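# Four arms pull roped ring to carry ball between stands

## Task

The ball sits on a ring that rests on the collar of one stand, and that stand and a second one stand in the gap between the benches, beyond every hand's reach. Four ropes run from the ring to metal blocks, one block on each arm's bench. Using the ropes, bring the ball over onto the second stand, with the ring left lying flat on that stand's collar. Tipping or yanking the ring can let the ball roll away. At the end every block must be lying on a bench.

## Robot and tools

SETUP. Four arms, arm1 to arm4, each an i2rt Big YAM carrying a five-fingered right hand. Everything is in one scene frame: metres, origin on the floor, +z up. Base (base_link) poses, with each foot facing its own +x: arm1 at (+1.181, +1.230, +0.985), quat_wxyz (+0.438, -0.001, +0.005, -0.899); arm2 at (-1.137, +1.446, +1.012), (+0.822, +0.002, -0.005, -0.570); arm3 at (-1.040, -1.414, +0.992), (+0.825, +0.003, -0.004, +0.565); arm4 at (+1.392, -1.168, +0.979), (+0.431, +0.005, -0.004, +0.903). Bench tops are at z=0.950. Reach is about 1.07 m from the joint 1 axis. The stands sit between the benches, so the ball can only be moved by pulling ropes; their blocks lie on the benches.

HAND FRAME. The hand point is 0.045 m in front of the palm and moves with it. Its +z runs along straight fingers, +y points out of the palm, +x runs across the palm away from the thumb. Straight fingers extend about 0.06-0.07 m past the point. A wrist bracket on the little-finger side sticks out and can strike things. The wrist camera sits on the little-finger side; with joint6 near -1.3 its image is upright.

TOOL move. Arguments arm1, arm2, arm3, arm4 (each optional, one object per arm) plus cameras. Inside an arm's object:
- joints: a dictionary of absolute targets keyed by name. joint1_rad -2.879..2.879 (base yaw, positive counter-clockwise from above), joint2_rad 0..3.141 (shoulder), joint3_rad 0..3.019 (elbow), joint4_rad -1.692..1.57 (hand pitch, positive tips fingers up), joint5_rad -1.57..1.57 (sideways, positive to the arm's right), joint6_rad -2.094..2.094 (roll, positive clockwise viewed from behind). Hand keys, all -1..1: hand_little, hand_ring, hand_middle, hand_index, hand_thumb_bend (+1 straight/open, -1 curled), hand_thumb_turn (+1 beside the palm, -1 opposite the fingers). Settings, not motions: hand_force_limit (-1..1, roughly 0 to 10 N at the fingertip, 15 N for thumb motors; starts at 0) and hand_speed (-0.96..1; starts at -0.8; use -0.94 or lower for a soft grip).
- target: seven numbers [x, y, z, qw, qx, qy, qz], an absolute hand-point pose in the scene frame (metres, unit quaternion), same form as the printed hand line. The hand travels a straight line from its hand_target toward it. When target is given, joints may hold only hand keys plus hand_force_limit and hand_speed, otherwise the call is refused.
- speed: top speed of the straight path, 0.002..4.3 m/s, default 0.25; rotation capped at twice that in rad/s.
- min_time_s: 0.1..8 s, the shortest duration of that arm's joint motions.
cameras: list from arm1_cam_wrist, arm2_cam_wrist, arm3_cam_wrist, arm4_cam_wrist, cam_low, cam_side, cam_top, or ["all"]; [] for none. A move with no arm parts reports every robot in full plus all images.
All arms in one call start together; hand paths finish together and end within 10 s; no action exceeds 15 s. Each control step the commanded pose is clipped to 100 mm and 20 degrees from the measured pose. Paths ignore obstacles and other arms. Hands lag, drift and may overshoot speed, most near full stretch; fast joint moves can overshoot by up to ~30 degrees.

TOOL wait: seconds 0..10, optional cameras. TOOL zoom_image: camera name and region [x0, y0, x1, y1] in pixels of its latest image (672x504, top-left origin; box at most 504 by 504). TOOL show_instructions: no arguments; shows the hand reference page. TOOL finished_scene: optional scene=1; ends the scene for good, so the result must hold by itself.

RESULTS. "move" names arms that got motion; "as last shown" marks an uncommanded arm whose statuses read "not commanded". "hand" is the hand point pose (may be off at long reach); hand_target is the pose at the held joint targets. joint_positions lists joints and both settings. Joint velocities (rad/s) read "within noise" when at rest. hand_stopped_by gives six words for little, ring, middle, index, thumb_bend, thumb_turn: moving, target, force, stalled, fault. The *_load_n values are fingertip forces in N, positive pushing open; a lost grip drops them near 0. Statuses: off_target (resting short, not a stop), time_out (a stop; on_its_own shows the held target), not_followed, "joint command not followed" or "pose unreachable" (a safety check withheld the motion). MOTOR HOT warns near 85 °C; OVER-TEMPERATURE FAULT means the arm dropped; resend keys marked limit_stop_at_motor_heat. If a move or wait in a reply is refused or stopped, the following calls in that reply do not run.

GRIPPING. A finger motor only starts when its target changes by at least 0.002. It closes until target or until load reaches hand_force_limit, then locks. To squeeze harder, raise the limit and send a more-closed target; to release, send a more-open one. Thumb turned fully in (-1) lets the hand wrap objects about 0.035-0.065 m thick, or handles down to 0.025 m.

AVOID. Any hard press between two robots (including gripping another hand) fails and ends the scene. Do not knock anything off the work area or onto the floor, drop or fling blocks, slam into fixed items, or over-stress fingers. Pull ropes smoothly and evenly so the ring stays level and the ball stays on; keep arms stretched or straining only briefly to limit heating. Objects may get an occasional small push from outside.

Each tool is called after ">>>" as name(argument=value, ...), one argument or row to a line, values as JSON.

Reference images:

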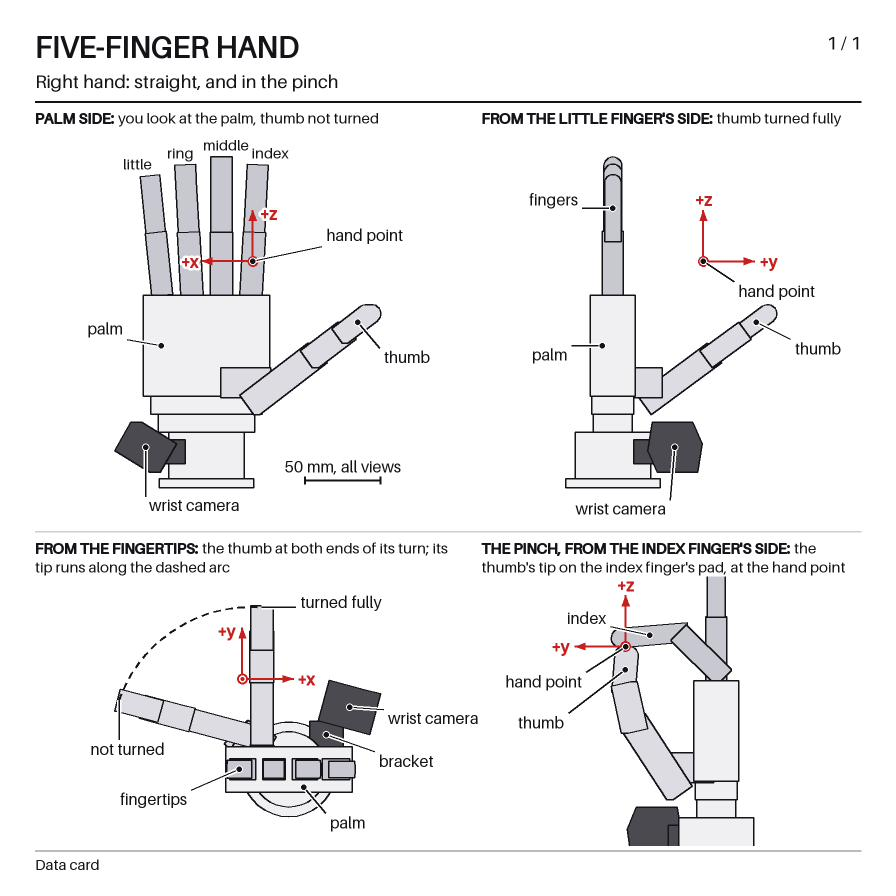

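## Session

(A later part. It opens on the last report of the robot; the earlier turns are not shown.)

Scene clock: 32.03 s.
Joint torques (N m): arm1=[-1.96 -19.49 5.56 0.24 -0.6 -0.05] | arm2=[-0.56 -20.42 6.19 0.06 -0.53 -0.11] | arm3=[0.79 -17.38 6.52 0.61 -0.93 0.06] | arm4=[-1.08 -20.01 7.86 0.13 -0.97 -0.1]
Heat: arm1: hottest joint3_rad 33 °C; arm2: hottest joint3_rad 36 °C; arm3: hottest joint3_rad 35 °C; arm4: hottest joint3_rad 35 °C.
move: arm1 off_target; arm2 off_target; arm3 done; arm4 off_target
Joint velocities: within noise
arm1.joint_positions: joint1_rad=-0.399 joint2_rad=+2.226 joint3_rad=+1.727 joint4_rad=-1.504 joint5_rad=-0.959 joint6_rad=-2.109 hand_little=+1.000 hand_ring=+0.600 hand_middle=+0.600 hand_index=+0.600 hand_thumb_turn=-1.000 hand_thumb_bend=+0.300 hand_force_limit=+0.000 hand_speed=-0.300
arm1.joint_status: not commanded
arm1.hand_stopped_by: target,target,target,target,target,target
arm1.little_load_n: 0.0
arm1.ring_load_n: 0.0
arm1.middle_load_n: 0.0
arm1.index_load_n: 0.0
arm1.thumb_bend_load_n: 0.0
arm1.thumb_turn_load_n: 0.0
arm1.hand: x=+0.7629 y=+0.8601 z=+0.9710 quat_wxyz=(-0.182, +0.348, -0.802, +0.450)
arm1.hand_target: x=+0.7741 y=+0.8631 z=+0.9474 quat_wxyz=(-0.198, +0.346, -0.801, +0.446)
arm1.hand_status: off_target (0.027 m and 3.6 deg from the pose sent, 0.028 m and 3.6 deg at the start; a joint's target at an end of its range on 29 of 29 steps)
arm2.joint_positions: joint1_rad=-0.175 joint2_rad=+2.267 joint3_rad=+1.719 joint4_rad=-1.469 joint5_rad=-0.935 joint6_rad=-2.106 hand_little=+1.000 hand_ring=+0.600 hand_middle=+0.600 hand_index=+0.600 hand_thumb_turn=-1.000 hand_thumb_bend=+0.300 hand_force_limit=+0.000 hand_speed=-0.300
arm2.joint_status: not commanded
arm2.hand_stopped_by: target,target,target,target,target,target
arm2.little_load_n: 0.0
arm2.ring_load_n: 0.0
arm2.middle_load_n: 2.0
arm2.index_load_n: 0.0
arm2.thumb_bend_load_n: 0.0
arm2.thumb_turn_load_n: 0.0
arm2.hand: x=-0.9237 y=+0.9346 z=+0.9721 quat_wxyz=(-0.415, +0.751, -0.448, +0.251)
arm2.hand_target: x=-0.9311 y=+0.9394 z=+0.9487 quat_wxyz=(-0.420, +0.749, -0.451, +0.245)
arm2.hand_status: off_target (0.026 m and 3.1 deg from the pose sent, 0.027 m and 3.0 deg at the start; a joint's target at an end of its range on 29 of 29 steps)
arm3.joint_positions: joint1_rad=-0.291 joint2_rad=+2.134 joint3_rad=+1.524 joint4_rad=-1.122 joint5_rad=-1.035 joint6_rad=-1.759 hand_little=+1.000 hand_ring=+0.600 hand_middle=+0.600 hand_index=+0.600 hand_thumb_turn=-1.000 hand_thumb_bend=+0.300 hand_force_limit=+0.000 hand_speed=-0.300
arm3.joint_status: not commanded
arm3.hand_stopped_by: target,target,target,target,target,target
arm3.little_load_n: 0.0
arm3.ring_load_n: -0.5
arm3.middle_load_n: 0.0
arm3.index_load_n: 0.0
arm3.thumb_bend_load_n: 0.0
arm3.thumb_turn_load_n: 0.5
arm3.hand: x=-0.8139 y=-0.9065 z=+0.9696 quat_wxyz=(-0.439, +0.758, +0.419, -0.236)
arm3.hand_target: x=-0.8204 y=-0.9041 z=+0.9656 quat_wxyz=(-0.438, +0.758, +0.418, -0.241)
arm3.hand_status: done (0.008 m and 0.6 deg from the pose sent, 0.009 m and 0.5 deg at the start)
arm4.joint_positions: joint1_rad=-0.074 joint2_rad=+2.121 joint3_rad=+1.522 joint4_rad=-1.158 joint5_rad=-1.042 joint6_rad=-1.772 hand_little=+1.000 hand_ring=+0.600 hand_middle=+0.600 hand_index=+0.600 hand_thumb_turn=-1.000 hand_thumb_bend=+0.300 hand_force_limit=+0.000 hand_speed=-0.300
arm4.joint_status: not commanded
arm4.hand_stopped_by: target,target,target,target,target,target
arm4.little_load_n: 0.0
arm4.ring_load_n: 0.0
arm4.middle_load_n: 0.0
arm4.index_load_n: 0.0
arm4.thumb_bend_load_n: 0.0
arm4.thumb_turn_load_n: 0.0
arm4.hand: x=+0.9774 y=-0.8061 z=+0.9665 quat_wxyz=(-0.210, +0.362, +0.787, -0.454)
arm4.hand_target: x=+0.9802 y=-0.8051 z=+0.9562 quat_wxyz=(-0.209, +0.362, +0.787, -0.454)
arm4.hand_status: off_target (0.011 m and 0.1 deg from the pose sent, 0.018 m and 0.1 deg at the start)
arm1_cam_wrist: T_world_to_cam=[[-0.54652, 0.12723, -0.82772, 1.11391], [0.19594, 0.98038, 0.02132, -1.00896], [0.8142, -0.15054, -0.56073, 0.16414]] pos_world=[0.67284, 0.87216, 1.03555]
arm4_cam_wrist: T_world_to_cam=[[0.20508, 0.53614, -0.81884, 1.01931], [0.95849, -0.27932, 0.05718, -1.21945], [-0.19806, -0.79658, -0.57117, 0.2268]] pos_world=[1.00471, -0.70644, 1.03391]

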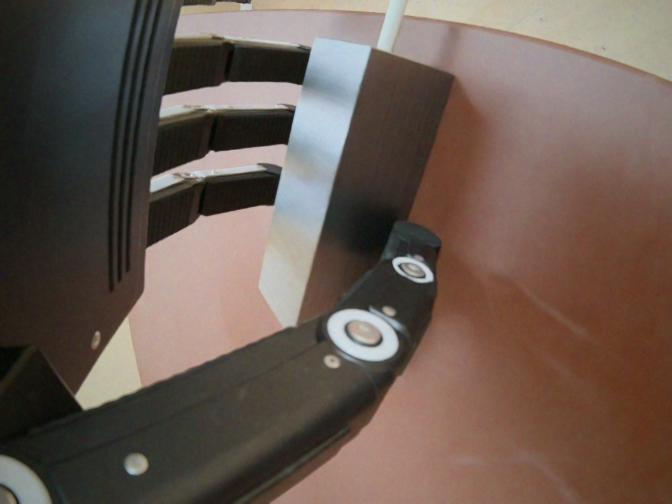

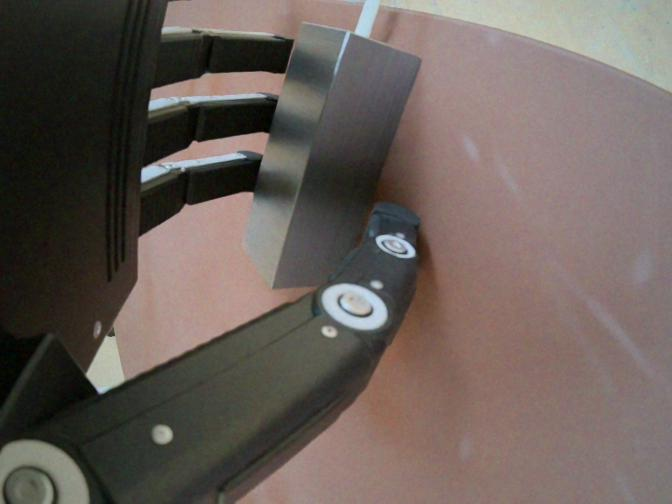

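>>> move(
  arm1={"joints":{"hand_force_limit":-0.4,"hand_speed":-0.8,"hand_thumb_bend":0.12}},
  arm2={"joints":{"hand_force_limit":-0.4,"hand_speed":-0.8,"hand_thumb_bend":0.12}},
  arm3={"joints":{"hand_force_limit":-0.4,"hand_speed":-0.8,"hand_thumb_bend":0.12}},
  arm4={"joints":{"hand_force_limit":-0.4,"hand_speed":-0.8,"hand_thumb_bend":0.12}},
)

>>> move(
  arm1={"joints":{"hand_index":0,"hand_middle":0,"hand_ring":0}},
  arm2={"joints":{"hand_index":0,"hand_middle":0,"hand_ring":0}},
  arm3={"joints":{"hand_index":0,"hand_middle":0,"hand_ring":0}},
  arm4={"joints":{"hand_index":0,"hand_middle":0,"hand_ring":0}},
  cameras=["arm1_cam_wrist","arm2_cam_wrist","arm3_cam_wrist","arm4_cam_wrist"],
)

Scene clock: 33.93 s.
Joint torques (N m): arm1=[-2.02 -19.55 5.56 0.23 -0.6 -0.05] | arm2=[-0.62 -20.42 6.19 0.05 -0.53 -0.11] | arm3=[0.67 -17.44 6.72 0.5 -0.91 0.05] | arm4=[-1.14 -20.07 7.88 0.14 -0.99 -0.09]
Heat: arm1: hottest joint3_rad 33 °C; arm2: hottest joint3_rad 36 °C; arm3: hottest joint3_rad 35 °C; arm4: hottest joint3_rad 35 °C.
move: arm1 done; arm2 done; arm3 done; arm4 done
Joint velocities: within noise
arm1.joint_positions: joint1_rad=-0.399 joint2_rad=+2.226 joint3_rad=+1.727 joint4_rad=-1.504 joint5_rad=-0.959 joint6_rad=-2.109 hand_little=+1.000 hand_ring=+0.600 hand_middle=+0.600 hand_index=+0.600 hand_thumb_turn=-1.000 hand_thumb_bend=+0.120 hand_force_limit=-0.400 hand_speed=-0.800
arm1.joint_status: all done
arm1.hand_stopped_by: target,target,target,target,target,target
arm1.little_load_n: 0.0
arm1.ring_load_n: 0.0
arm1.middle_load_n: 0.0
arm1.index_load_n: 0.0
arm1.thumb_bend_load_n: 0.5
arm1.thumb_turn_load_n: 0.0
arm1.hand: x=+0.7629 y=+0.8601 z=+0.9710 quat_wxyz=(-0.182, +0.348, -0.802, +0.450)
arm1.hand_target: x=+0.7741 y=+0.8631 z=+0.9474 quat_wxyz=(-0.198, +0.346, -0.801, +0.446)
arm1.hand_status: not commanded
arm2.joint_positions: joint1_rad=-0.175 joint2_rad=+2.267 joint3_rad=+1.719 joint4_rad=-1.469 joint5_rad=-0.935 joint6_rad=-2.106 hand_little=+1.000 hand_ring=+0.600 hand_middle=+0.600 hand_index=+0.600 hand_thumb_turn=-1.000 hand_thumb_bend=+0.120 hand_force_limit=-0.400 hand_speed=-0.800
arm2.joint_status: all done
arm2.hand_stopped_by: target,target,target,target,target,target
arm2.little_load_n: 0.0
arm2.ring_load_n: 0.0
arm2.middle_load_n: 2.0
arm2.index_load_n: 0.0
arm2.thumb_bend_load_n: 0.0
arm2.thumb_turn_load_n: 0.0
arm2.hand: x=-0.9237 y=+0.9346 z=+0.9721 quat_wxyz=(-0.415, +0.751, -0.448, +0.251)
arm2.hand_target: x=-0.9311 y=+0.9394 z=+0.9487 quat_wxyz=(-0.420, +0.749, -0.451, +0.245)
arm2.hand_status: not commanded
arm3.joint_positions: joint1_rad=-0.290 joint2_rad=+2.134 joint3_rad=+1.521 joint4_rad=-1.120 joint5_rad=-1.036 joint6_rad=-1.758 hand_little=+1.000 hand_ring=+0.600 hand_middle=+0.600 hand_index=+0.600 hand_thumb_turn=-1.000 hand_thumb_bend=+0.120 hand_force_limit=-0.400 hand_speed=-0.800
arm3.joint_status: all done
arm3.hand_stopped_by: target,target,target,target,target,target
arm3.little_load_n: 0.0
arm3.ring_load_n: 0.0
arm3.middle_load_n: 0.0
arm3.index_load_n: 0.0
arm3.thumb_bend_load_n: 0.0
arm3.thumb_turn_load_n: 0.0
arm3.hand: x=-0.8151 y=-0.9069 z=+0.9685 quat_wxyz=(-0.439, +0.758, +0.419, -0.237)
arm3.hand_target: x=-0.8204 y=-0.9041 z=+0.9655 quat_wxyz=(-0.438, +0.759, +0.418, -0.241)
arm3.hand_status: not commanded
arm4.joint_positions: joint1_rad=-0.074 joint2_rad=+2.121 joint3_rad=+1.522 joint4_rad=-1.158 joint5_rad=-1.042 joint6_rad=-1.772 hand_little=+1.000 hand_ring=+0.600 hand_middle=+0.600 hand_index=+0.600 hand_thumb_turn=-1.000 hand_thumb_bend=+0.120 hand_force_limit=-0.400 hand_speed=-0.800
arm4.joint_status: all done
arm4.hand_stopped_by: target,target,target,target,target,target
arm4.little_load_n: 0.0
arm4.ring_load_n: 0.0
arm4.middle_load_n: 0.0
arm4.index_load_n: 0.0
arm4.thumb_bend_load_n: 0.0
arm4.thumb_turn_load_n: 0.5
arm4.hand: x=+0.9774 y=-0.8061 z=+0.9665 quat_wxyz=(-0.210, +0.362, +0.787, -0.454)
arm4.hand_target: x=+0.9802 y=-0.8051 z=+0.9562 quat_wxyz=(-0.209, +0.362, +0.787, -0.454)
arm4.hand_status: not commanded
pictures: none

Scene clock: 35.27 s.
Joint torques (N m): arm1=[-2.08 -19.49 5.64 0.24 -0.02 -0.05] | arm2=[-0.56 -20.42 6.23 0.06 -0.29 -0.11] | arm3=[0.21 -17.32 6.75 0.53 -0.25 0.05] | arm4=[-1.08 -20.13 7.88 0.16 -0.24 -0.09]
Heat: arm1: hottest joint3_rad 33 °C; arm2: hottest joint3_rad 36 °C; arm3: hottest joint3_rad 35 °C; arm4: hottest joint3_rad 35 °C.
move: arm1 off_target; arm2 off_target; arm3 off_target; arm4 off_target
Joint velocities: within noise
arm1.joint_positions: joint1_rad=-0.398 joint2_rad=+2.226 joint3_rad=+1.726 joint4_rad=-1.504 joint5_rad=-0.973 joint6_rad=-2.109 hand_little=+1.000 hand_ring=+0.362 hand_middle=+0.530 hand_index=+0.325 hand_thumb_turn=-1.000 hand_thumb_bend=+0.120 hand_force_limit=-0.400 hand_speed=-0.800
arm1.joint_status: hand_ring off_target (ended at +0.362, target +0.000); hand_middle off_target (ended at +0.530, target +0.000); hand_index off_target (ended at +0.325, target +0.000)
arm1.hand_stopped_by: target,force,force,force,target,target
arm1.little_load_n: 0.0
arm1.ring_load_n: -0.5
arm1.middle_load_n: 0.0
arm1.index_load_n: 3.0
arm1.thumb_bend_load_n: 0.0
arm1.thumb_turn_load_n: 0.0
arm1.hand: x=+0.7642 y=+0.8575 z=+0.9722 quat_wxyz=(-0.182, +0.345, -0.800, +0.455)
arm1.hand_target: x=+0.7741 y=+0.8631 z=+0.9474 quat_wxyz=(-0.198, +0.346, -0.801, +0.446)
arm1.hand_status: not commanded
arm2.joint_positions: joint1_rad=-0.175 joint2_rad=+2.267 joint3_rad=+1.719 joint4_rad=-1.469 joint5_rad=-0.941 joint6_rad=-2.106 hand_little=+1.000 hand_ring=+0.436 hand_middle=+0.584 hand_index=+0.400 hand_thumb_turn=-1.000 hand_thumb_bend=+0.120 hand_force_limit=-0.400 hand_speed=-0.800
arm2.joint_status: hand_ring off_target (ended at +0.436, target +0.000); hand_middle off_target (ended at +0.584, target +0.000); hand_index off_target (ended at +0.400, target +0.000)
arm2.hand_stopped_by: target,force,force,force,target,target
arm2.little_load_n: 0.0
arm2.ring_load_n: 0.0
arm2.middle_load_n: 0.0
arm2.index_load_n: 2.5
arm2.thumb_bend_load_n: 0.5
arm2.thumb_turn_load_n: 0.0
arm2.hand: x=-0.9227 y=+0.9347 z=+0.9727 quat_wxyz=(-0.416, +0.749, -0.448, +0.254)
arm2.hand_target: x=-0.9311 y=+0.9393 z=+0.9487 quat_wxyz=(-0.420, +0.749, -0.451, +0.245)
arm2.hand_status: not commanded
arm3.joint_positions: joint1_rad=-0.282 joint2_rad=+2.134 joint3_rad=+1.521 joint4_rad=-1.120 joint5_rad=-1.054 joint6_rad=-1.758 hand_little=+1.000 hand_ring=+0.122 hand_middle=+0.417 hand_index=+0.158 hand_thumb_turn=-1.000 hand_thumb_bend=+0.121 hand_force_limit=-0.400 hand_speed=-0.800
arm3.joint_status: hand_ring off_target (ended at +0.122, target +0.000); hand_middle off_target (ended at +0.417, target +0.000); hand_index off_target (ended at +0.158, target +0.000)
arm3.hand_stopped_by: target,force,force,force,target,target
arm3.little_load_n: 0.0
arm3.ring_load_n: 3.0
arm3.middle_load_n: 0.0
arm3.index_load_n: 2.5
arm3.thumb_bend_load_n: 2.5
arm3.thumb_turn_load_n: 2.0
arm3.hand: x=-0.8210 y=-0.9032 z=+0.9712 quat_wxyz=(-0.446, +0.753, +0.419, -0.241)
arm3.hand_target: x=-0.8205 y=-0.9040 z=+0.9655 quat_wxyz=(-0.438, +0.758, +0.418, -0.241)
arm3.hand_status: not commanded
arm4.joint_positions: joint1_rad=-0.074 joint2_rad=+2.121 joint3_rad=+1.522 joint4_rad=-1.158 joint5_rad=-1.059 joint6_rad=-1.772 hand_little=+1.000 hand_ring=+0.122 hand_middle=+0.178 hand_index=+0.123 hand_thumb_turn=-1.000 hand_thumb_bend=+0.121 hand_force_limit=-0.400 hand_speed=-0.800
arm4.joint_status: hand_ring off_target (ended at +0.122, target +0.000); hand_middle off_target (ended at +0.178, target +0.000); hand_index off_target (ended at +0.123, target +0.000)
arm4.hand_stopped_by: target,force,force,force,target,target
arm4.little_load_n: 0.0
arm4.ring_load_n: 5.0
arm4.middle_load_n: 2.0
arm4.index_load_n: 7.5
arm4.thumb_bend_load_n: 5.5
arm4.thumb_turn_load_n: 1.0
arm4.hand: x=+0.9749 y=-0.8075 z=+0.9689 quat_wxyz=(-0.214, +0.361, +0.782, -0.460)
arm4.hand_target: x=+0.9801 y=-0.8053 z=+0.9562 quat_wxyz=(-0.209, +0.362, +0.787, -0.454)
arm4.hand_status: not commanded
arm1_cam_wrist: T_world_to_cam=[[-0.53995, 0.12146, -0.83289, 1.12093], [0.20058, 0.97959, 0.01282, -1.00133], [0.81745, -0.16014, -0.55329, 0.1618]] pos_world=[0.67382, 0.87066, 1.03597]
arm2_cam_wrist: T_world_to_cam=[[-0.26957, -0.46407, -0.84379, 1.01261], [-0.86964, 0.49364, 0.00634, -1.26302], [0.41358, 0.7355, -0.53664, 0.33206]] pos_world=[-0.96274, 0.84916, 1.04064]
arm3_cam_wrist: T_world_to_cam=[[0.52087, 0.02434, -0.85329, 1.28487], [0.03371, -0.9994, -0.00793, -0.867], [-0.85297, -0.02463, -0.52138, -0.0971]] pos_world=[-0.72285, -0.90014, 1.03886]
arm4_cam_wrist: T_world_to_cam=[[0.19484, 0.52748, -0.82692, 1.03326], [0.95848, -0.28135, 0.04637, -1.20867], [-0.2082, -0.80163, -0.5604, 0.22189]] pos_world=[1.00337, -0.70722, 1.03482]

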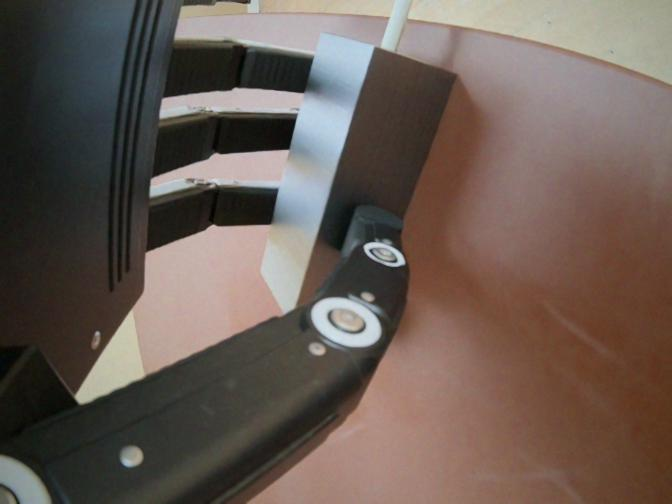

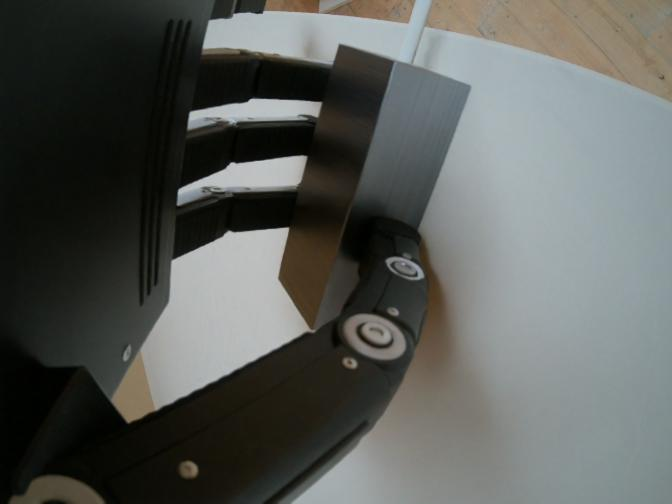

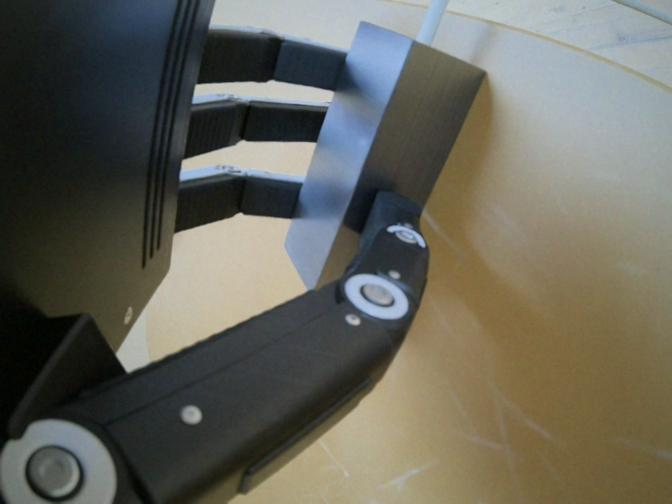

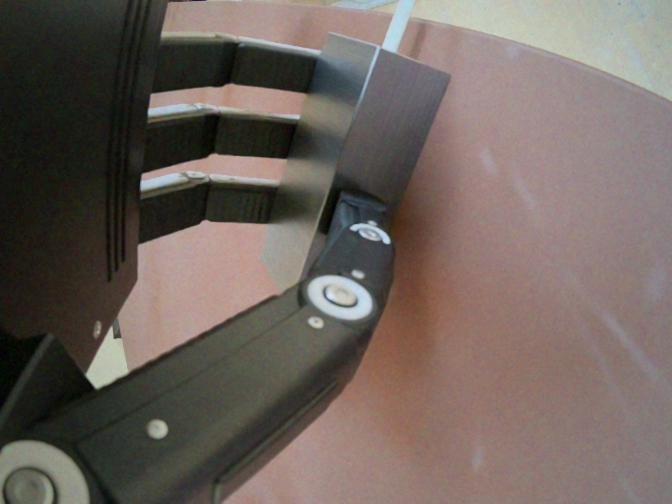

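>>> move(
  arm1={"joints":{"hand_thumb_bend":-0.2}},
  arm2={"joints":{"hand_thumb_bend":-0.2}},
  arm3={"joints":{"hand_thumb_bend":-0.2}},
)

>>> move(
  arm1={"joints":{"hand_force_limit":-0.1,"hand_index":-0.05,"hand_middle":-0.05,"hand_ring":-0.05}},
  arm2={"joints":{"hand_force_limit":-0.1,"hand_index":-0.05,"hand_middle":-0.05,"hand_ring":-0.05}},
  arm3={"joints":{"hand_force_limit":-0.1,"hand_index":-0.05,"hand_middle":-0.05,"hand_ring":-0.05}},
  arm4={"joints":{"hand_force_limit":-0.1,"hand_middle":-0.05}},
  cameras=["arm1_cam_wrist","arm2_cam_wrist","arm3_cam_wrist","arm4_cam_wrist"],
)

Scene clock: 37.27 s.
Joint torques (N m): arm1=[-2.08 -19.49 5.64 0.23 -0.02 -0.05] | arm2=[-0.56 -20.42 6.24 0.05 -0.29 -0.11] | arm3=[0.26 -17.32 6.75 0.53 -0.25 0.04] | arm4=[-1.26 -20.07 7.92 0.16 -0.23 -0.09]
Heat: arm1: hottest joint3_rad 33 °C; arm2: hottest joint3_rad 36 °C; arm3: hottest joint3_rad 35 °C; arm4: hottest joint3_rad 35 °C.
move: arm1 done; arm2 done; arm3 off_target
Joint velocities: within noise
arm1.joint_positions: joint1_rad=-0.398 joint2_rad=+2.226 joint3_rad=+1.726 joint4_rad=-1.504 joint5_rad=-0.973 joint6_rad=-2.109 hand_little=+1.000 hand_ring=+0.362 hand_middle=+0.530 hand_index=+0.325 hand_thumb_turn=-1.000 hand_thumb_bend=-0.198 hand_force_limit=-0.400 hand_speed=-0.800
arm1.joint_status: all done
arm1.hand_stopped_by: target,force,force,force,target,target
arm1.little_load_n: -0.5
arm1.ring_load_n: 0.5
arm1.middle_load_n: 0.0
arm1.index_load_n: 4.5
arm1.thumb_bend_load_n: 3.0
arm1.thumb_turn_load_n: 0.0
arm1.hand: x=+0.7642 y=+0.8575 z=+0.9722 quat_wxyz=(-0.182, +0.345, -0.800, +0.455)
arm1.hand_target: x=+0.7741 y=+0.8631 z=+0.9474 quat_wxyz=(-0.198, +0.346, -0.801, +0.446)
arm1.hand_status: not commanded
arm2.joint_positions: joint1_rad=-0.175 joint2_rad=+2.267 joint3_rad=+1.719 joint4_rad=-1.469 joint5_rad=-0.941 joint6_rad=-2.106 hand_little=+1.000 hand_ring=+0.436 hand_middle=+0.584 hand_index=+0.400 hand_thumb_turn=-1.000 hand_thumb_bend=-0.200 hand_force_limit=-0.400 hand_speed=-0.800
arm2.joint_status: all done
arm2.hand_stopped_by: target,force,force,force,target,target
arm2.little_load_n: -0.5
arm2.ring_load_n: 0.0
arm2.middle_load_n: 0.5
arm2.index_load_n: 3.0
arm2.thumb_bend_load_n: 0.5
arm2.thumb_turn_load_n: 0.0
arm2.hand: x=-0.9227 y=+0.9347 z=+0.9727 quat_wxyz=(-0.416, +0.749, -0.448, +0.254)
arm2.hand_target: x=-0.9311 y=+0.9393 z=+0.9487 quat_wxyz=(-0.420, +0.749, -0.451, +0.245)
arm2.hand_status: not commanded
arm3.joint_positions: joint1_rad=-0.282 joint2_rad=+2.134 joint3_rad=+1.521 joint4_rad=-1.120 joint5_rad=-1.054 joint6_rad=-1.758 hand_little=+1.000 hand_ring=+0.122 hand_middle=+0.417 hand_index=+0.158 hand_thumb_turn=-1.000 hand_thumb_bend=+0.105 hand_force_limit=-0.400 hand_speed=-0.800
arm3.joint_status: hand_thumb_bend off_target (ended at +0.105, target -0.200)
arm3.hand_stopped_by: target,force,force,force,force,target
arm3.little_load_n: 0.0
arm3.ring_load_n: 5.0
arm3.middle_load_n: 0.0
arm3.index_load_n: 3.5
arm3.thumb_bend_load_n: 4.5
arm3.thumb_turn_load_n: 1.5
arm3.hand: x=-0.8210 y=-0.9032 z=+0.9712 quat_wxyz=(-0.446, +0.753, +0.419, -0.241)
arm3.hand_target: x=-0.8205 y=-0.9040 z=+0.9655 quat_wxyz=(-0.438, +0.758, +0.418, -0.241)
arm3.hand_status: not commanded
arm4: as last shown
pictures: none

Scene clock: 37.83 s.
Joint torques (N m): arm1=[-2.2 -19.49 5.63 0.25 0.05 -0.06] | arm2=[-0.56 -20.37 6.3 0.06 0.08 -0.11] | arm3=[0.15 -17.26 6.75 0.53 -0.19 0.05] | arm4=[-1.14 -20.13 7.9 0.16 -0.15 -0.09]
Heat: arm1: hottest joint3_rad 33 °C; arm2: hottest joint3_rad 36 °C; arm3: hottest joint3_rad 35 °C; arm4: hottest joint3_rad 35 °C.
move: arm1 off_target; arm2 off_target; arm3 off_target; arm4 off_target
Joint velocities: within noise
arm1.joint_positions: joint1_rad=-0.397 joint2_rad=+2.226 joint3_rad=+1.726 joint4_rad=-1.504 joint5_rad=-0.975 joint6_rad=-2.109 hand_little=+1.000 hand_ring=+0.310 hand_middle=+0.496 hand_index=+0.325 hand_thumb_turn=-1.000 hand_thumb_bend=-0.197 hand_force_limit=-0.100 hand_speed=-0.800
arm1.joint_status: hand_ring off_target (ended at +0.310, target -0.050); hand_middle off_target (ended at +0.496, target -0.050); hand_index off_target (ended at +0.325, target -0.050); the others done
arm1.hand_stopped_by: target,force,force,force,target,target
arm1.little_load_n: 0.0
arm1.ring_load_n: 6.0
arm1.middle_load_n: 0.5
arm1.index_load_n: 4.5
arm1.thumb_bend_load_n: 6.5
arm1.thumb_turn_load_n: 2.0
arm1.hand: x=+0.7647 y=+0.8567 z=+0.9724 quat_wxyz=(-0.183, +0.345, -0.800, +0.456)
arm1.hand_target: x=+0.7741 y=+0.8630 z=+0.9474 quat_wxyz=(-0.198, +0.346, -0.801, +0.446)
arm1.hand_status: not commanded
arm2.joint_positions: joint1_rad=-0.175 joint2_rad=+2.267 joint3_rad=+1.718 joint4_rad=-1.469 joint5_rad=-0.950 joint6_rad=-2.106 hand_little=+1.000 hand_ring=+0.329 hand_middle=+0.514 hand_index=+0.310 hand_thumb_turn=-1.000 hand_thumb_bend=-0.199 hand_force_limit=-0.100 hand_speed=-0.800
arm2.joint_status: hand_ring off_target (ended at +0.329, target -0.050); hand_middle off_target (ended at +0.514, target -0.050); hand_index off_target (ended at +0.310, target -0.050); the others done
arm2.hand_stopped_by: target,force,force,force,target,target
arm2.little_load_n: 0.0
arm2.ring_load_n: 5.0
arm2.middle_load_n: 1.0
arm2.index_load_n: 4.5
arm2.thumb_bend_load_n: 2.5
arm2.thumb_turn_load_n: 0.0
arm2.hand: x=-0.9212 y=+0.9348 z=+0.9734 quat_wxyz=(-0.418, +0.747, -0.448, +0.257)
arm2.hand_target: x=-0.9311 y=+0.9393 z=+0.9487 quat_wxyz=(-0.420, +0.749, -0.451, +0.245)
arm2.hand_status: not commanded
arm3.joint_positions: joint1_rad=-0.282 joint2_rad=+2.134 joint3_rad=+1.521 joint4_rad=-1.120 joint5_rad=-1.055 joint6_rad=-1.757 hand_little=+1.000 hand_ring=+0.122 hand_middle=+0.402 hand_index=+0.143 hand_thumb_turn=-1.000 hand_thumb_bend=+0.105 hand_force_limit=-0.100 hand_speed=-0.800
arm3.joint_status: hand_ring off_target (ended at +0.122, target -0.050); hand_middle off_target (ended at +0.402, target -0.050); hand_index off_target (ended at +0.143, target -0.050); the others done
arm3.hand_stopped_by: target,force,force,force,force,target
arm3.little_load_n: 0.0
arm3.ring_load_n: 6.0
arm3.middle_load_n: 3.0
arm3.index_load_n: 7.0
arm3.thumb_bend_load_n: 6.5
arm3.thumb_turn_load_n: 0.0
arm3.hand: x=-0.8214 y=-0.9029 z=+0.9714 quat_wxyz=(-0.446, +0.753, +0.419, -0.242)
arm3.hand_target: x=-0.8204 y=-0.9041 z=+0.9655 quat_wxyz=(-0.438, +0.759, +0.418, -0.241)
arm3.hand_status: not commanded
arm4.joint_positions: joint1_rad=-0.074 joint2_rad=+2.121 joint3_rad=+1.522 joint4_rad=-1.158 joint5_rad=-1.061 joint6_rad=-1.772 hand_little=+1.000 hand_ring=+0.122 hand_middle=+0.127 hand_index=+0.123 hand_thumb_turn=-1.000 hand_thumb_bend=+0.122 hand_force_limit=-0.100 hand_speed=-0.800
arm4.joint_status: hand_middle off_target (ended at +0.127, target -0.050); the others done
arm4.hand_stopped_by: target,force,force,force,target,target
arm4.little_load_n: 0.0
arm4.ring_load_n: 4.0
arm4.middle_load_n: 5.5
arm4.index_load_n: 6.5
arm4.thumb_bend_load_n: 7.0
arm4.thumb_turn_load_n: 0.5
arm4.hand: x=+0.9745 y=-0.8078 z=+0.9691 quat_wxyz=(-0.214, +0.361, +0.782, -0.461)
arm4.hand_target: x=+0.9801 y=-0.8053 z=+0.9562 quat_wxyz=(-0.209, +0.362, +0.787, -0.454)
arm4.hand_status: not commanded
arm1_cam_wrist: T_world_to_cam=[[-0.53921, 0.11998, -0.83358, 1.12284], [0.20024, 0.97968, 0.01147, -0.99908], [0.81802, -0.16073, -0.55228, 0.16049]] pos_world=[0.67422, 0.86986, 1.03607]
arm2_cam_wrist: T_world_to_cam=[[-0.26487, -0.46124, -0.84682, 1.01839], [-0.86779, 0.49693, 0.00077, -1.25782], [0.42045, 0.73507, -0.53188, 0.33385]] pos_world=[-0.96215, 0.84936, 1.04093]
arm3_cam_wrist: T_world_to_cam=[[0.51974, 0.02489, -0.85396, 1.28548], [0.03364, -0.9994, -0.00866, -0.86608], [-0.85366, -0.02423, -0.52026, -0.09859]] pos_world=[-0.72314, -0.89994, 1.03896]
arm4_cam_wrist: T_world_to_cam=[[0.19377, 0.52682, -0.82759, 1.0348], [0.95857, -0.28121, 0.04543, -1.20747], [-0.20879, -0.80211, -0.55949, 0.22102]] pos_world=[1.00308, -0.70742, 1.03491]

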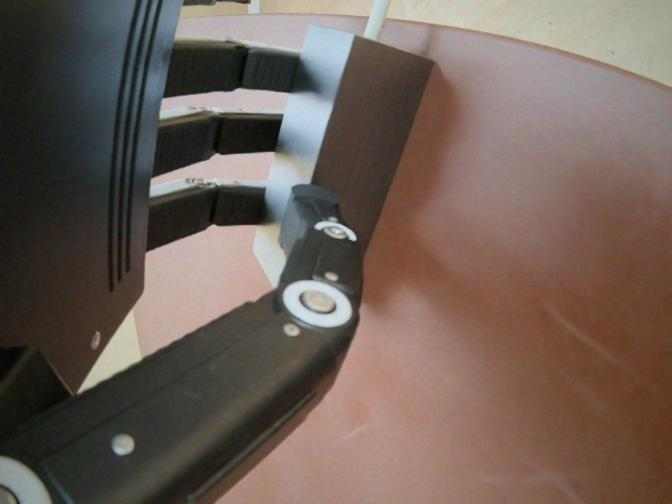

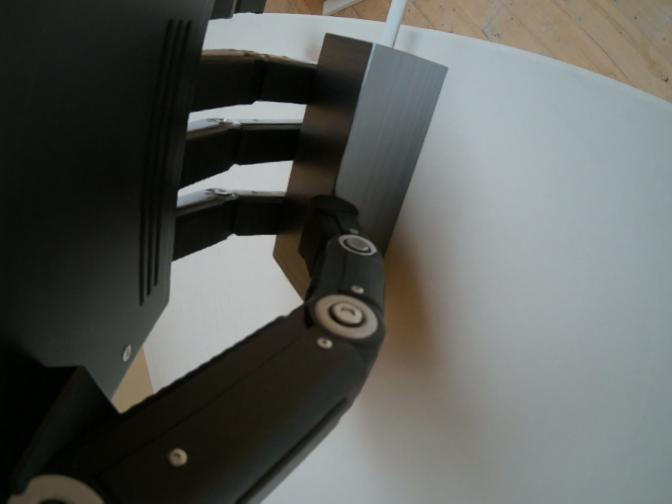

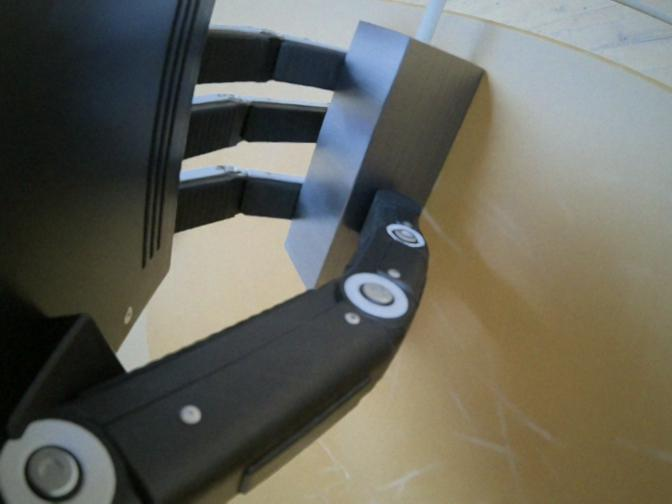

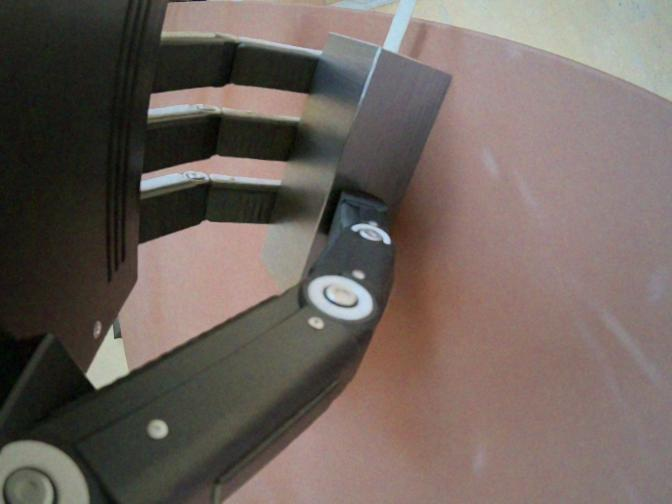

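>>> move(
  arm1={"joints":{"hand_speed":-0.5,"hand_index":0.6,"hand_middle":0.6,"hand_ring":0.6,"hand_thumb_bend":0.35}},
  arm2={"joints":{"hand_speed":-0.5,"hand_index":0.6,"hand_middle":0.6,"hand_ring":0.6,"hand_thumb_bend":0.35}},
)

>>> move(
  arm1={"target":[0.7755,0.8645,0.939,0.2073,-0.3591,0.7881,-0.455],"speed":0.06},
  arm2={"target":[-0.9335,0.9405,0.941,0.4343,-0.7522,0.4291,-0.2477],"speed":0.06},
  cameras=["arm1_cam_wrist","arm2_cam_wrist"],
)

Scene clock: 39.83 s.
Joint torques (N m): arm1=[-1.96 -19.49 5.64 0.13 -0.42 -0.05] | arm2=[-0.03 -20.37 6.41 -0.02 -0.36 -0.11] | arm3=[0.15 -17.38 6.74 0.51 -0.19 0.04] | arm4=[-1.2 -20.19 7.91 0.13 -0.16 -0.1]
Heat: arm1: hottest joint3_rad 33 °C; arm2: hottest joint3_rad 36 °C; arm3: hottest joint3_rad 35 °C; arm4: hottest joint3_rad 35 °C.
move: arm1 done; arm2 done
Joint velocities: within noise
arm1.joint_positions: joint1_rad=-0.400 joint2_rad=+2.226 joint3_rad=+1.726 joint4_rad=-1.502 joint5_rad=-0.964 joint6_rad=-2.109 hand_little=+1.000 hand_ring=+0.600 hand_middle=+0.600 hand_index=+0.600 hand_thumb_turn=-1.000 hand_thumb_bend=+0.350 hand_force_limit=-0.100 hand_speed=-0.500
arm1.joint_status: all done
arm1.hand_stopped_by: target,target,target,target,target,target
arm1.little_load_n: 0.0
arm1.ring_load_n: 0.0
arm1.middle_load_n: 0.0
arm1.index_load_n: 0.0
arm1.thumb_bend_load_n: 0.0
arm1.thumb_turn_load_n: 0.0
arm1.hand: x=+0.7628 y=+0.8595 z=+0.9711 quat_wxyz=(-0.181, +0.347, -0.802, +0.451)
arm1.hand_target: x=+0.7741 y=+0.8631 z=+0.9474 quat_wxyz=(-0.198, +0.346, -0.802, +0.446)
arm1.hand_status: not commanded
arm2.joint_positions: joint1_rad=-0.181 joint2_rad=+2.267 joint3_rad=+1.717 joint4_rad=-1.466 joint5_rad=-0.939 joint6_rad=-2.107 hand_little=+1.000 hand_ring=+0.600 hand_middle=+0.601 hand_index=+0.600 hand_thumb_turn=-1.000 hand_thumb_bend=+0.350 hand_force_limit=-0.100 hand_speed=-0.500
arm2.joint_status: all done
arm2.hand_stopped_by: target,target,target,target,target,target
arm2.little_load_n: 0.0
arm2.ring_load_n: 0.0
arm2.middle_load_n: 2.5
arm2.index_load_n: 0.0
arm2.thumb_bend_load_n: 0.0
arm2.thumb_turn_load_n: 0.0
arm2.hand: x=-0.9265 y=+0.9335 z=+0.9718 quat_wxyz=(-0.415, +0.749, -0.450, +0.255)
arm2.hand_target: x=-0.9312 y=+0.9393 z=+0.9487 quat_wxyz=(-0.420, +0.749, -0.451, +0.245)
arm2.hand_status: not commanded
arm3, arm4: as last shown
arm3.middle_load_n: 2.5
arm3.index_load_n: 6.5
arm4.middle_load_n: 5.0
arm4.index_load_n: 6.0
arm4.thumb_bend_load_n: 6.5
pictures: none

Scene clock: 40.80 s.
Joint torques (N m): arm1=[-2.02 -19.08 4.98 0.35 -0.4 -0.05] | arm2=[-0.26 -20.01 5.5 0.24 -0.29 -0.11] | arm3=[0.15 -17.32 6.75 0.51 -0.19 0.04] | arm4=[-1.2 -20.19 7.91 0.17 -0.17 -0.09]
Heat: arm1: hottest joint3_rad 33 °C; arm2: hottest joint3_rad 36 °C; arm3: hottest joint3_rad 35 °C; arm4: hottest joint3_rad 35 °C.
move: arm1 off_target; arm2 off_target
Joint velocities: within noise
arm1.joint_positions: joint1_rad=-0.400 joint2_rad=+2.224 joint3_rad=+1.720 joint4_rad=-1.489 joint5_rad=-0.964 joint6_rad=-2.109 hand_little=+1.000 hand_ring=+0.600 hand_middle=+0.600 hand_index=+0.600 hand_thumb_turn=-1.000 hand_thumb_bend=+0.350 hand_force_limit=-0.100 hand_speed=-0.500
arm1.joint_status: not commanded
arm1.hand_stopped_by: target,target,target,target,target,target
arm1.little_load_n: 0.0
arm1.ring_load_n: 0.0
arm1.middle_load_n: 0.0
arm1.index_load_n: 0.0
arm1.thumb_bend_load_n: 0.0
arm1.thumb_turn_load_n: 0.0
arm1.hand: x=+0.7622 y=+0.8591 z=+0.9694 quat_wxyz=(-0.178, +0.349, -0.801, +0.452)
arm1.hand_target: x=+0.7764 y=+0.8648 z=+0.9403 quat_wxyz=(-0.198, +0.345, -0.802, +0.446)
arm1.hand_status: off_target (0.034 m and 3.9 deg from the pose sent, 0.035 m and 3.7 deg at the start; a joint's target at an end of its range on 29 of 29 steps)
arm2.joint_positions: joint1_rad=-0.181 joint2_rad=+2.267 joint3_rad=+1.714 joint4_rad=-1.457 joint5_rad=-0.940 joint6_rad=-2.107 hand_little=+1.000 hand_ring=+0.600 hand_middle=+0.601 hand_index=+0.600 hand_thumb_turn=-1.000 hand_thumb_bend=+0.350 hand_force_limit=-0.100 hand_speed=-0.500
arm2.joint_status: not commanded
arm2.hand_stopped_by: target,target,target,target,target,target
arm2.little_load_n: -0.5
arm2.ring_load_n: 0.0
arm2.middle_load_n: 3.0
arm2.index_load_n: 0.0
arm2.thumb_bend_load_n: 0.0
arm2.thumb_turn_load_n: 0.0
arm2.hand: x=-0.9263 y=+0.9328 z=+0.9702 quat_wxyz=(-0.413, +0.750, -0.449, +0.257)
arm2.hand_target: x=-0.9332 y=+0.9415 z=+0.9421 quat_wxyz=(-0.419, +0.748, -0.452, +0.245)
arm2.hand_status: off_target (0.031 m and 3.5 deg from the pose sent, 0.032 m and 3.4 deg at the start; a joint's target at an end of its range on 29 of 29 steps)
arm3, arm4: as last shown
arm3.middle_load_n: 3.0
arm3.index_load_n: 7.0
arm4.middle_load_n: 5.5
arm4.thumb_bend_load_n: 7.0
arm4.thumb_turn_load_n: 1.0
arm1_cam_wrist: T_world_to_cam=[[-0.55183, 0.12167, -0.82503, 1.11856], [0.19846, 0.98004, 0.01179, -1.00014], [0.81, -0.15723, -0.56496, 0.17667]] pos_world=[0.67264, 0.87186, 1.03445]
arm2_cam_wrist: T_world_to_cam=[[-0.27241, -0.46824, -0.84056, 1.00686], [-0.86662, 0.49896, 0.0029, -1.26409], [0.41805, 0.72924, -0.5417, 0.34859]] pos_world=[-0.96694, 0.84798, 1.03884]

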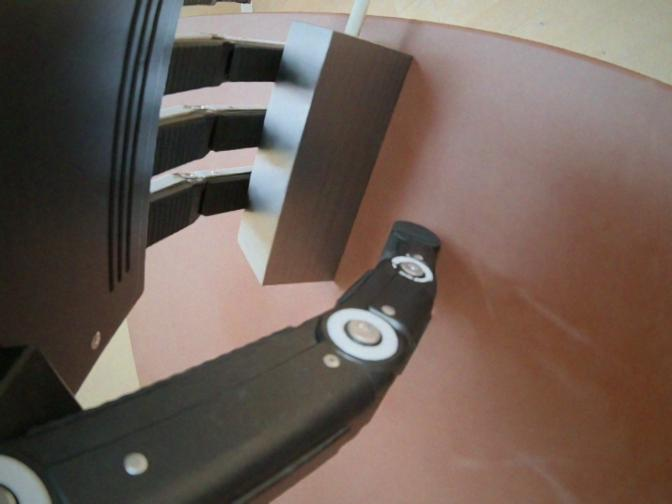

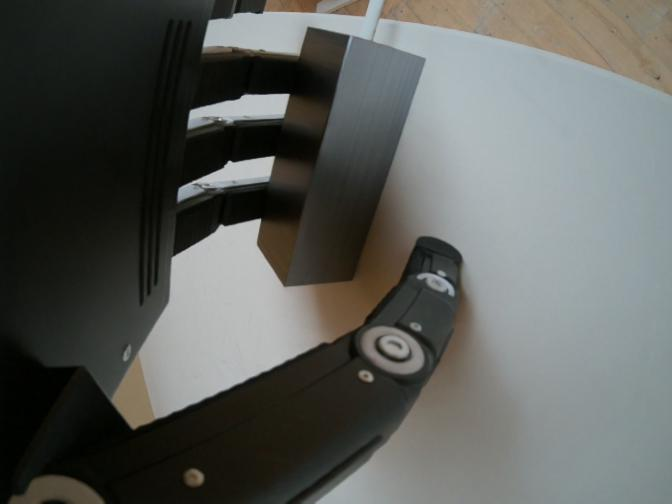

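>>> move(
  arm1={"target":[0.7745,0.863,0.953,0.2073,-0.3591,0.7881,-0.455],"speed":0.06,"joints":{"hand_speed":-0.8,"hand_thumb_bend":0.12,"hand_force_limit":0}},
  arm2={"target":[-0.9325,0.940,0.954,0.4343,-0.7522,0.4291,-0.2477],"speed":0.06,"joints":{"hand_speed":-0.8,"hand_thumb_bend":0.12,"hand_force_limit":0}},
)

>>> move(
  arm1={"joints":{"hand_index":-0.05,"hand_ring":-0.05}},
  arm2={"joints":{"hand_index":-0.05,"hand_ring":-0.05}},
  cameras=["arm1_cam_wrist","arm2_cam_wrist"],
)

Scene clock: 42.80 s.
Joint torques (N m): arm1=[-1.9 -20.07 6.04 -0.46 -0.43 -0.05] | arm2=[-0.15 -21.25 6.23 -0.58 -0.29 -0.1] | arm3=[0.15 -17.38 6.75 0.51 -0.19 0.05] | arm4=[-1.2 -20.19 7.9 0.17 -0.16 -0.1]
Heat: arm1: hottest joint3_rad 33 °C; arm2: hottest joint3_rad 36 °C; arm3: hottest joint3_rad 35 °C; arm4: hottest joint3_rad 35 °C.
move: arm1 off_target; arm2 off_target
Joint velocities: within noise
arm1.joint_positions: joint1_rad=-0.400 joint2_rad=+2.223 joint3_rad=+1.720 joint4_rad=-1.494 joint5_rad=-0.964 joint6_rad=-2.109 hand_little=+1.000 hand_ring=+0.600 hand_middle=+0.600 hand_index=+0.600 hand_thumb_turn=-1.000 hand_thumb_bend=+0.120 hand_force_limit=+0.000 hand_speed=-0.800
arm1.joint_status: all done
arm1.hand_stopped_by: target,target,target,target,target,target
arm1.little_load_n: 0.0
arm1.ring_load_n: 0.0
arm1.middle_load_n: 0.0
arm1.index_load_n: 0.0
arm1.thumb_bend_load_n: 0.0
arm1.thumb_turn_load_n: 0.0
arm1.hand: x=+0.7629 y=+0.8594 z=+0.9705 quat_wxyz=(-0.179, +0.348, -0.801, +0.452)
arm1.hand_target: x=+0.7748 y=+0.8629 z=+0.9535 quat_wxyz=(-0.198, +0.346, -0.801, +0.446)
arm1.hand_status: off_target (0.021 m and 3.8 deg from the pose sent, 0.021 m and 3.9 deg at the start; a joint's target at an end of its range on 39 of 39 steps)
arm2.joint_positions: joint1_rad=-0.181 joint2_rad=+2.267 joint3_rad=+1.714 joint4_rad=-1.457 joint5_rad=-0.941 joint6_rad=-2.107 hand_little=+1.000 hand_ring=+0.600 hand_middle=+0.601 hand_index=+0.600 hand_thumb_turn=-1.000 hand_thumb_bend=+0.120 hand_force_limit=+0.000 hand_speed=-0.800
arm2.joint_status: all done
arm2.hand_stopped_by: target,target,target,target,target,target
arm2.little_load_n: 0.0
arm2.ring_load_n: 0.0
arm2.middle_load_n: 2.5
arm2.index_load_n: 0.0
arm2.thumb_bend_load_n: 0.0
arm2.thumb_turn_load_n: 0.0
arm2.hand: x=-0.9261 y=+0.9329 z=+0.9704 quat_wxyz=(-0.413, +0.749, -0.449, +0.257)
arm2.hand_target: x=-0.9320 y=+0.9404 z=+0.9544 quat_wxyz=(-0.420, +0.748, -0.451, +0.245)
arm2.hand_status: off_target (0.019 m and 3.5 deg from the pose sent, 0.019 m and 3.5 deg at the start; a joint's target at an end of its range on 39 of 39 steps)
arm3, arm4: as last shown
arm3.middle_load_n: 2.5
arm3.index_load_n: 6.5
arm3.thumb_bend_load_n: 7.0
arm4.index_load_n: 6.5
pictures: none

Scene clock: 44.23 s.
Joint torques (N m): arm1=[-3.14 -19.9 6.05 -0.31 0.4 -0.05] | arm2=[-0.26 -21.25 6.22 -0.42 0.15 -0.11] | arm3=[0.15 -17.32 6.76 0.53 -0.19 0.04] | arm4=[-1.26 -20.19 7.91 0.14 -0.16 -0.09]
Heat: arm1: hottest joint3_rad 33 °C; arm2: hottest joint3_rad 36 °C; arm3: hottest joint3_rad 35 °C; arm4: hottest joint3_rad 35 °C.
move: arm1 off_target; arm2 off_target
Joint velocities: within noise
arm1.joint_positions: joint1_rad=-0.384 joint2_rad=+2.221 joint3_rad=+1.720 joint4_rad=-1.499 joint5_rad=-0.984 joint6_rad=-2.109 hand_little=+1.000 hand_ring=+0.124 hand_middle=+0.600 hand_index=+0.142 hand_thumb_turn=-1.000 hand_thumb_bend=+0.121 hand_force_limit=+0.000 hand_speed=-0.800
arm1.joint_status: hand_ring off_target (ended at +0.124, target -0.050); hand_index off_target (ended at +0.142, target -0.050)
arm1.hand_stopped_by: target,force,target,force,target,target
arm1.little_load_n: 0.0
arm1.ring_load_n: 7.5
arm1.middle_load_n: 0.0
arm1.index_load_n: 7.0
arm1.thumb_bend_load_n: 5.5
arm1.thumb_turn_load_n: 2.0
arm1.hand: x=+0.7701 y=+0.8502 z=+0.9739 quat_wxyz=(-0.183, +0.350, -0.796, +0.459)
arm1.hand_target: x=+0.7748 y=+0.8629 z=+0.9536 quat_wxyz=(-0.198, +0.346, -0.801, +0.446)
arm1.hand_status: not commanded
arm2.joint_positions: joint1_rad=-0.180 joint2_rad=+2.267 joint3_rad=+1.714 joint4_rad=-1.462 joint5_rad=-0.952 joint6_rad=-2.107 hand_little=+1.000 hand_ring=+0.399 hand_middle=+0.600 hand_index=+0.363 hand_thumb_turn=-1.000 hand_thumb_bend=+0.120 hand_force_limit=+0.000 hand_speed=-0.800
arm2.joint_status: hand_ring off_target (ended at +0.399, target -0.050); hand_index off_target (ended at +0.363, target -0.050)
arm2.hand_stopped_by: target,force,target,force,target,target
arm2.little_load_n: 0.0
arm2.ring_load_n: 0.5
arm2.middle_load_n: 0.0
arm2.index_load_n: 5.5
arm2.thumb_bend_load_n: 0.0
arm2.thumb_turn_load_n: 0.0
arm2.hand: x=-0.9235 y=+0.9340 z=+0.9722 quat_wxyz=(-0.417, +0.746, -0.449, +0.259)
arm2.hand_target: x=-0.9322 y=+0.9403 z=+0.9545 quat_wxyz=(-0.419, +0.749, -0.451, +0.245)
arm2.hand_status: not commanded
arm3, arm4: as last shown
arm3.index_load_n: 7.0
arm3.thumb_bend_load_n: 6.5
arm4.thumb_turn_load_n: 0.5
arm1_cam_wrist: T_world_to_cam=[[-0.54007, 0.1074, -0.83474, 1.14023], [0.19162, 0.98147, 0.0023, -0.97979], [0.81952, -0.15871, -0.55064, 0.15133]] pos_world=[0.67953, 0.86318, 1.03738]
arm2_cam_wrist: T_world_to_cam=[[-0.26566, -0.462, -0.84616, 1.01566], [-0.86508, 0.50163, -0.00228, -1.25829], [0.42551, 0.73139, -0.53293, 0.34393]] pos_world=[-0.96504, 0.84887, 1.03983]

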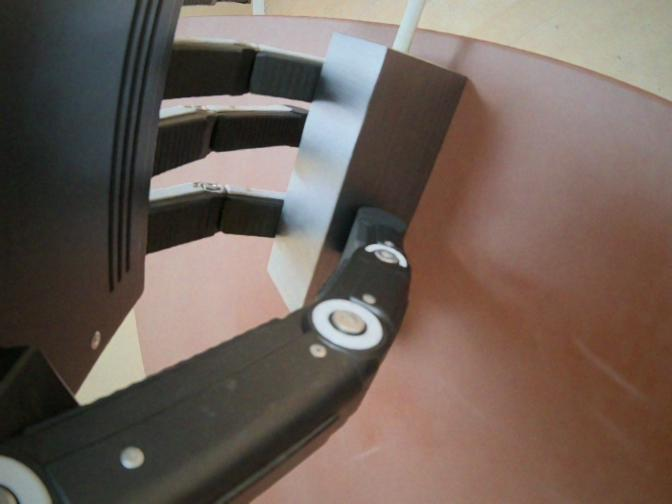

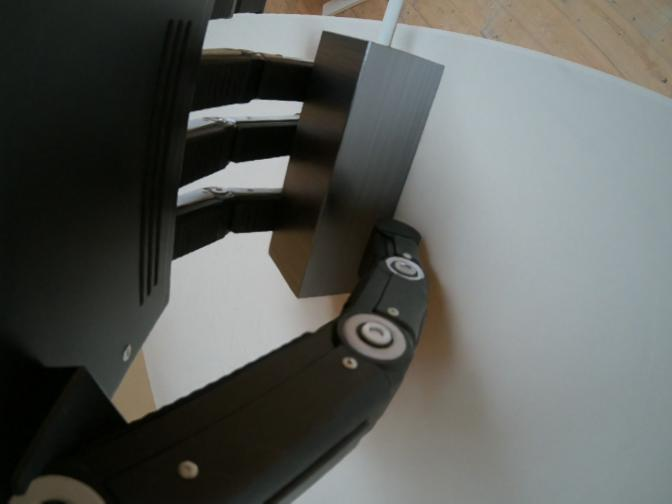

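>>> move(
  arm2={"target":[-0.9285,0.9385,0.974,0.4343,-0.7522,0.4291,-0.2477],"speed":0.06},
  arm1={"joints":{"hand_middle":0.1}},
)

>>> move(
  arm2={"joints":{"hand_index":-0.1,"hand_ring":-0.1}},
  cameras=["arm1_cam_wrist","arm2_cam_wrist"],
)

Scene clock: 45.67 s.
Joint torques (N m): arm1=[-3.19 -19.9 6.02 -0.29 0.44 -0.05] | arm2=[0.15 -22.83 7.8 -1.11 -0.23 -0.08] | arm3=[0.15 -17.32 6.75 0.51 -0.19 0.04] | arm4=[-1.14 -20.25 7.91 0.16 -0.16 -0.11]
Heat: arm1: hottest joint3_rad 33 °C; arm2: hottest joint3_rad 36 °C; arm3: hottest joint3_rad 35 °C; arm4: hottest joint3_rad 35 °C.
move: arm1 off_target; arm2 off_target
Joint velocities: within noise
arm1.joint_positions: joint1_rad=-0.384 joint2_rad=+2.221 joint3_rad=+1.720 joint4_rad=-1.499 joint5_rad=-0.985 joint6_rad=-2.109 hand_little=+1.000 hand_ring=+0.124 hand_middle=+0.419 hand_index=+0.142 hand_thumb_turn=-1.000 hand_thumb_bend=+0.121 hand_force_limit=+0.000 hand_speed=-0.800
arm1.joint_status: hand_middle off_target (ended at +0.419, target +0.100)
arm1.hand_stopped_by: target,force,force,force,target,target
arm1.little_load_n: 0.0
arm1.ring_load_n: 5.5
arm1.middle_load_n: 6.0
arm1.index_load_n: 6.0
arm1.thumb_bend_load_n: 6.0
arm1.thumb_turn_load_n: 2.0
arm1.hand: x=+0.7703 y=+0.8501 z=+0.9740 quat_wxyz=(-0.183, +0.349, -0.796, +0.459)
arm1.hand_target: x=+0.7748 y=+0.8630 z=+0.9536 quat_wxyz=(-0.198, +0.346, -0.801, +0.446)
arm1.hand_status: not commanded
arm2.joint_positions: joint1_rad=-0.180 joint2_rad=+2.266 joint3_rad=+1.714 joint4_rad=-1.482 joint5_rad=-0.946 joint6_rad=-2.109 hand_little=+1.000 hand_ring=+0.399 hand_middle=+0.600 hand_index=+0.362 hand_thumb_turn=-1.000 hand_thumb_bend=+0.120 hand_force_limit=+0.000 hand_speed=-0.800
arm2.joint_status: not commanded
arm2.hand_stopped_by: target,force,target,force,target,target
arm2.little_load_n: 0.0
arm2.ring_load_n: 0.5
arm2.middle_load_n: -0.5
arm2.index_load_n: 1.0
arm2.thumb_bend_load_n: 0.0
arm2.thumb_turn_load_n: 0.0
arm2.hand: x=-0.9253 y=+0.9382 z=+0.9739 quat_wxyz=(-0.422, +0.745, -0.451, +0.252)
arm2.hand_target: x=-0.9283 y=+0.9386 z=+0.9739 quat_wxyz=(-0.421, +0.749, -0.449, +0.246)
arm2.hand_status: off_target (0.003 m and 3.1 deg from the pose sent, 0.007 m and 3.4 deg at the start; a joint's target at an end of its range on 35 of 35 steps)
arm3, arm4: as last shown
pictures: none

Scene clock: 46.47 s.
Joint torques (N m): arm1=[-3.14 -19.96 6.05 -0.28 0.44 -0.05] | arm2=[0.15 -22.65 7.77 -0.72 -0.17 -0.07] | arm3=[0.21 -17.38 6.75 0.53 -0.19 0.05] | arm4=[-1.14 -20.19 7.9 0.16 -0.16 -0.09]
Heat: arm1: hottest joint3_rad 33 °C; arm2: hottest joint3_rad 36 °C; arm3: hottest joint3_rad 35 °C; arm4: hottest joint2_rad 35 °C.
move: arm2 off_target
Joint velocities: within noise
arm1, arm3, arm4: as last shown
arm2.joint_positions: joint1_rad=-0.179 joint2_rad=+2.265 joint3_rad=+1.714 joint4_rad=-1.494 joint5_rad=-0.947 joint6_rad=-2.110 hand_little=+1.000 hand_ring=+0.309 hand_middle=+0.600 hand_index=+0.125 hand_thumb_turn=-1.000 hand_thumb_bend=+0.120 hand_force_limit=+0.000 hand_speed=-0.800
arm2.joint_status: hand_ring off_target (ended at +0.309, target -0.100); hand_index off_target (ended at +0.125, target -0.100)
arm2.hand_stopped_by: target,force,target,force,target,target
arm2.little_load_n: -0.5
arm2.ring_load_n: 0.0
arm2.middle_load_n: 0.0
arm2.index_load_n: 6.5
arm2.thumb_bend_load_n: 2.5
arm2.thumb_turn_load_n: 0.0
arm2.hand: x=-0.9251 y=+0.9405 z=+0.9760 quat_wxyz=(-0.425, +0.743, -0.452, +0.250)
arm2.hand_target: x=-0.9281 y=+0.9386 z=+0.9740 quat_wxyz=(-0.421, +0.749, -0.449, +0.246)
arm2.hand_status: not commanded
arm3.index_load_n: 6.5
arm4.index_load_n: 6.0
arm4.thumb_turn_load_n: 1.0
arm1_cam_wrist: T_world_to_cam=[[-0.5395, 0.1072, -0.83513, 1.14058], [0.19193, 0.98141, 0.00199, -0.97954], [0.81982, -0.15921, -0.55004, 0.1509]] pos_world=[0.67963, 0.86308, 1.03748]
arm2_cam_wrist: T_world_to_cam=[[-0.27021, -0.44157, -0.85557, 1.00731], [-0.86745, 0.49721, 0.01735, -1.28006], [0.41774, 0.74686, -0.51739, 0.30504]] pos_world=[-0.96564, 0.85344, 1.04186]

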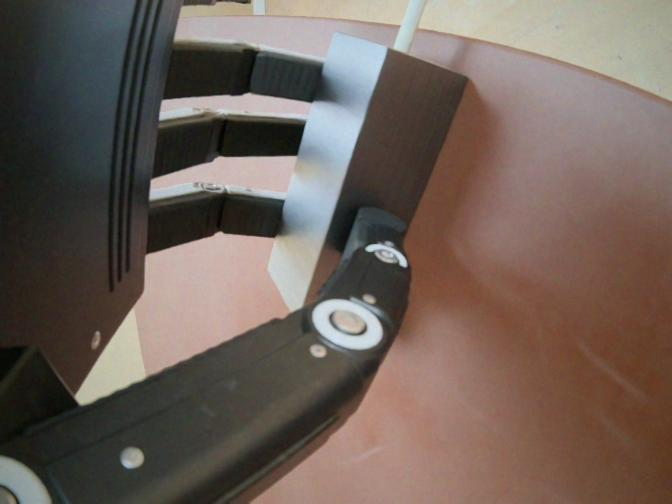

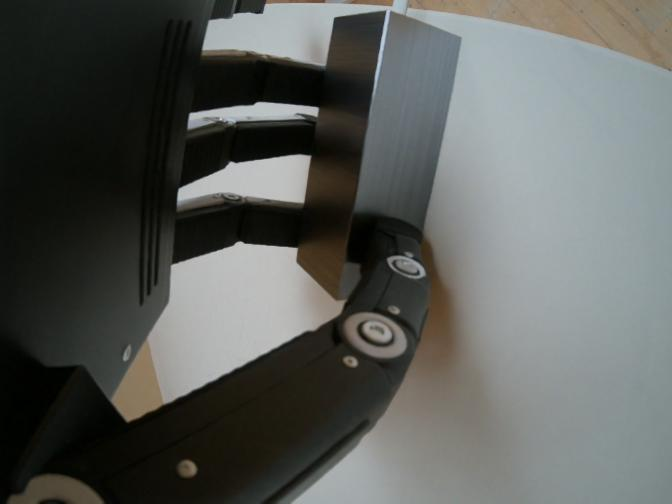

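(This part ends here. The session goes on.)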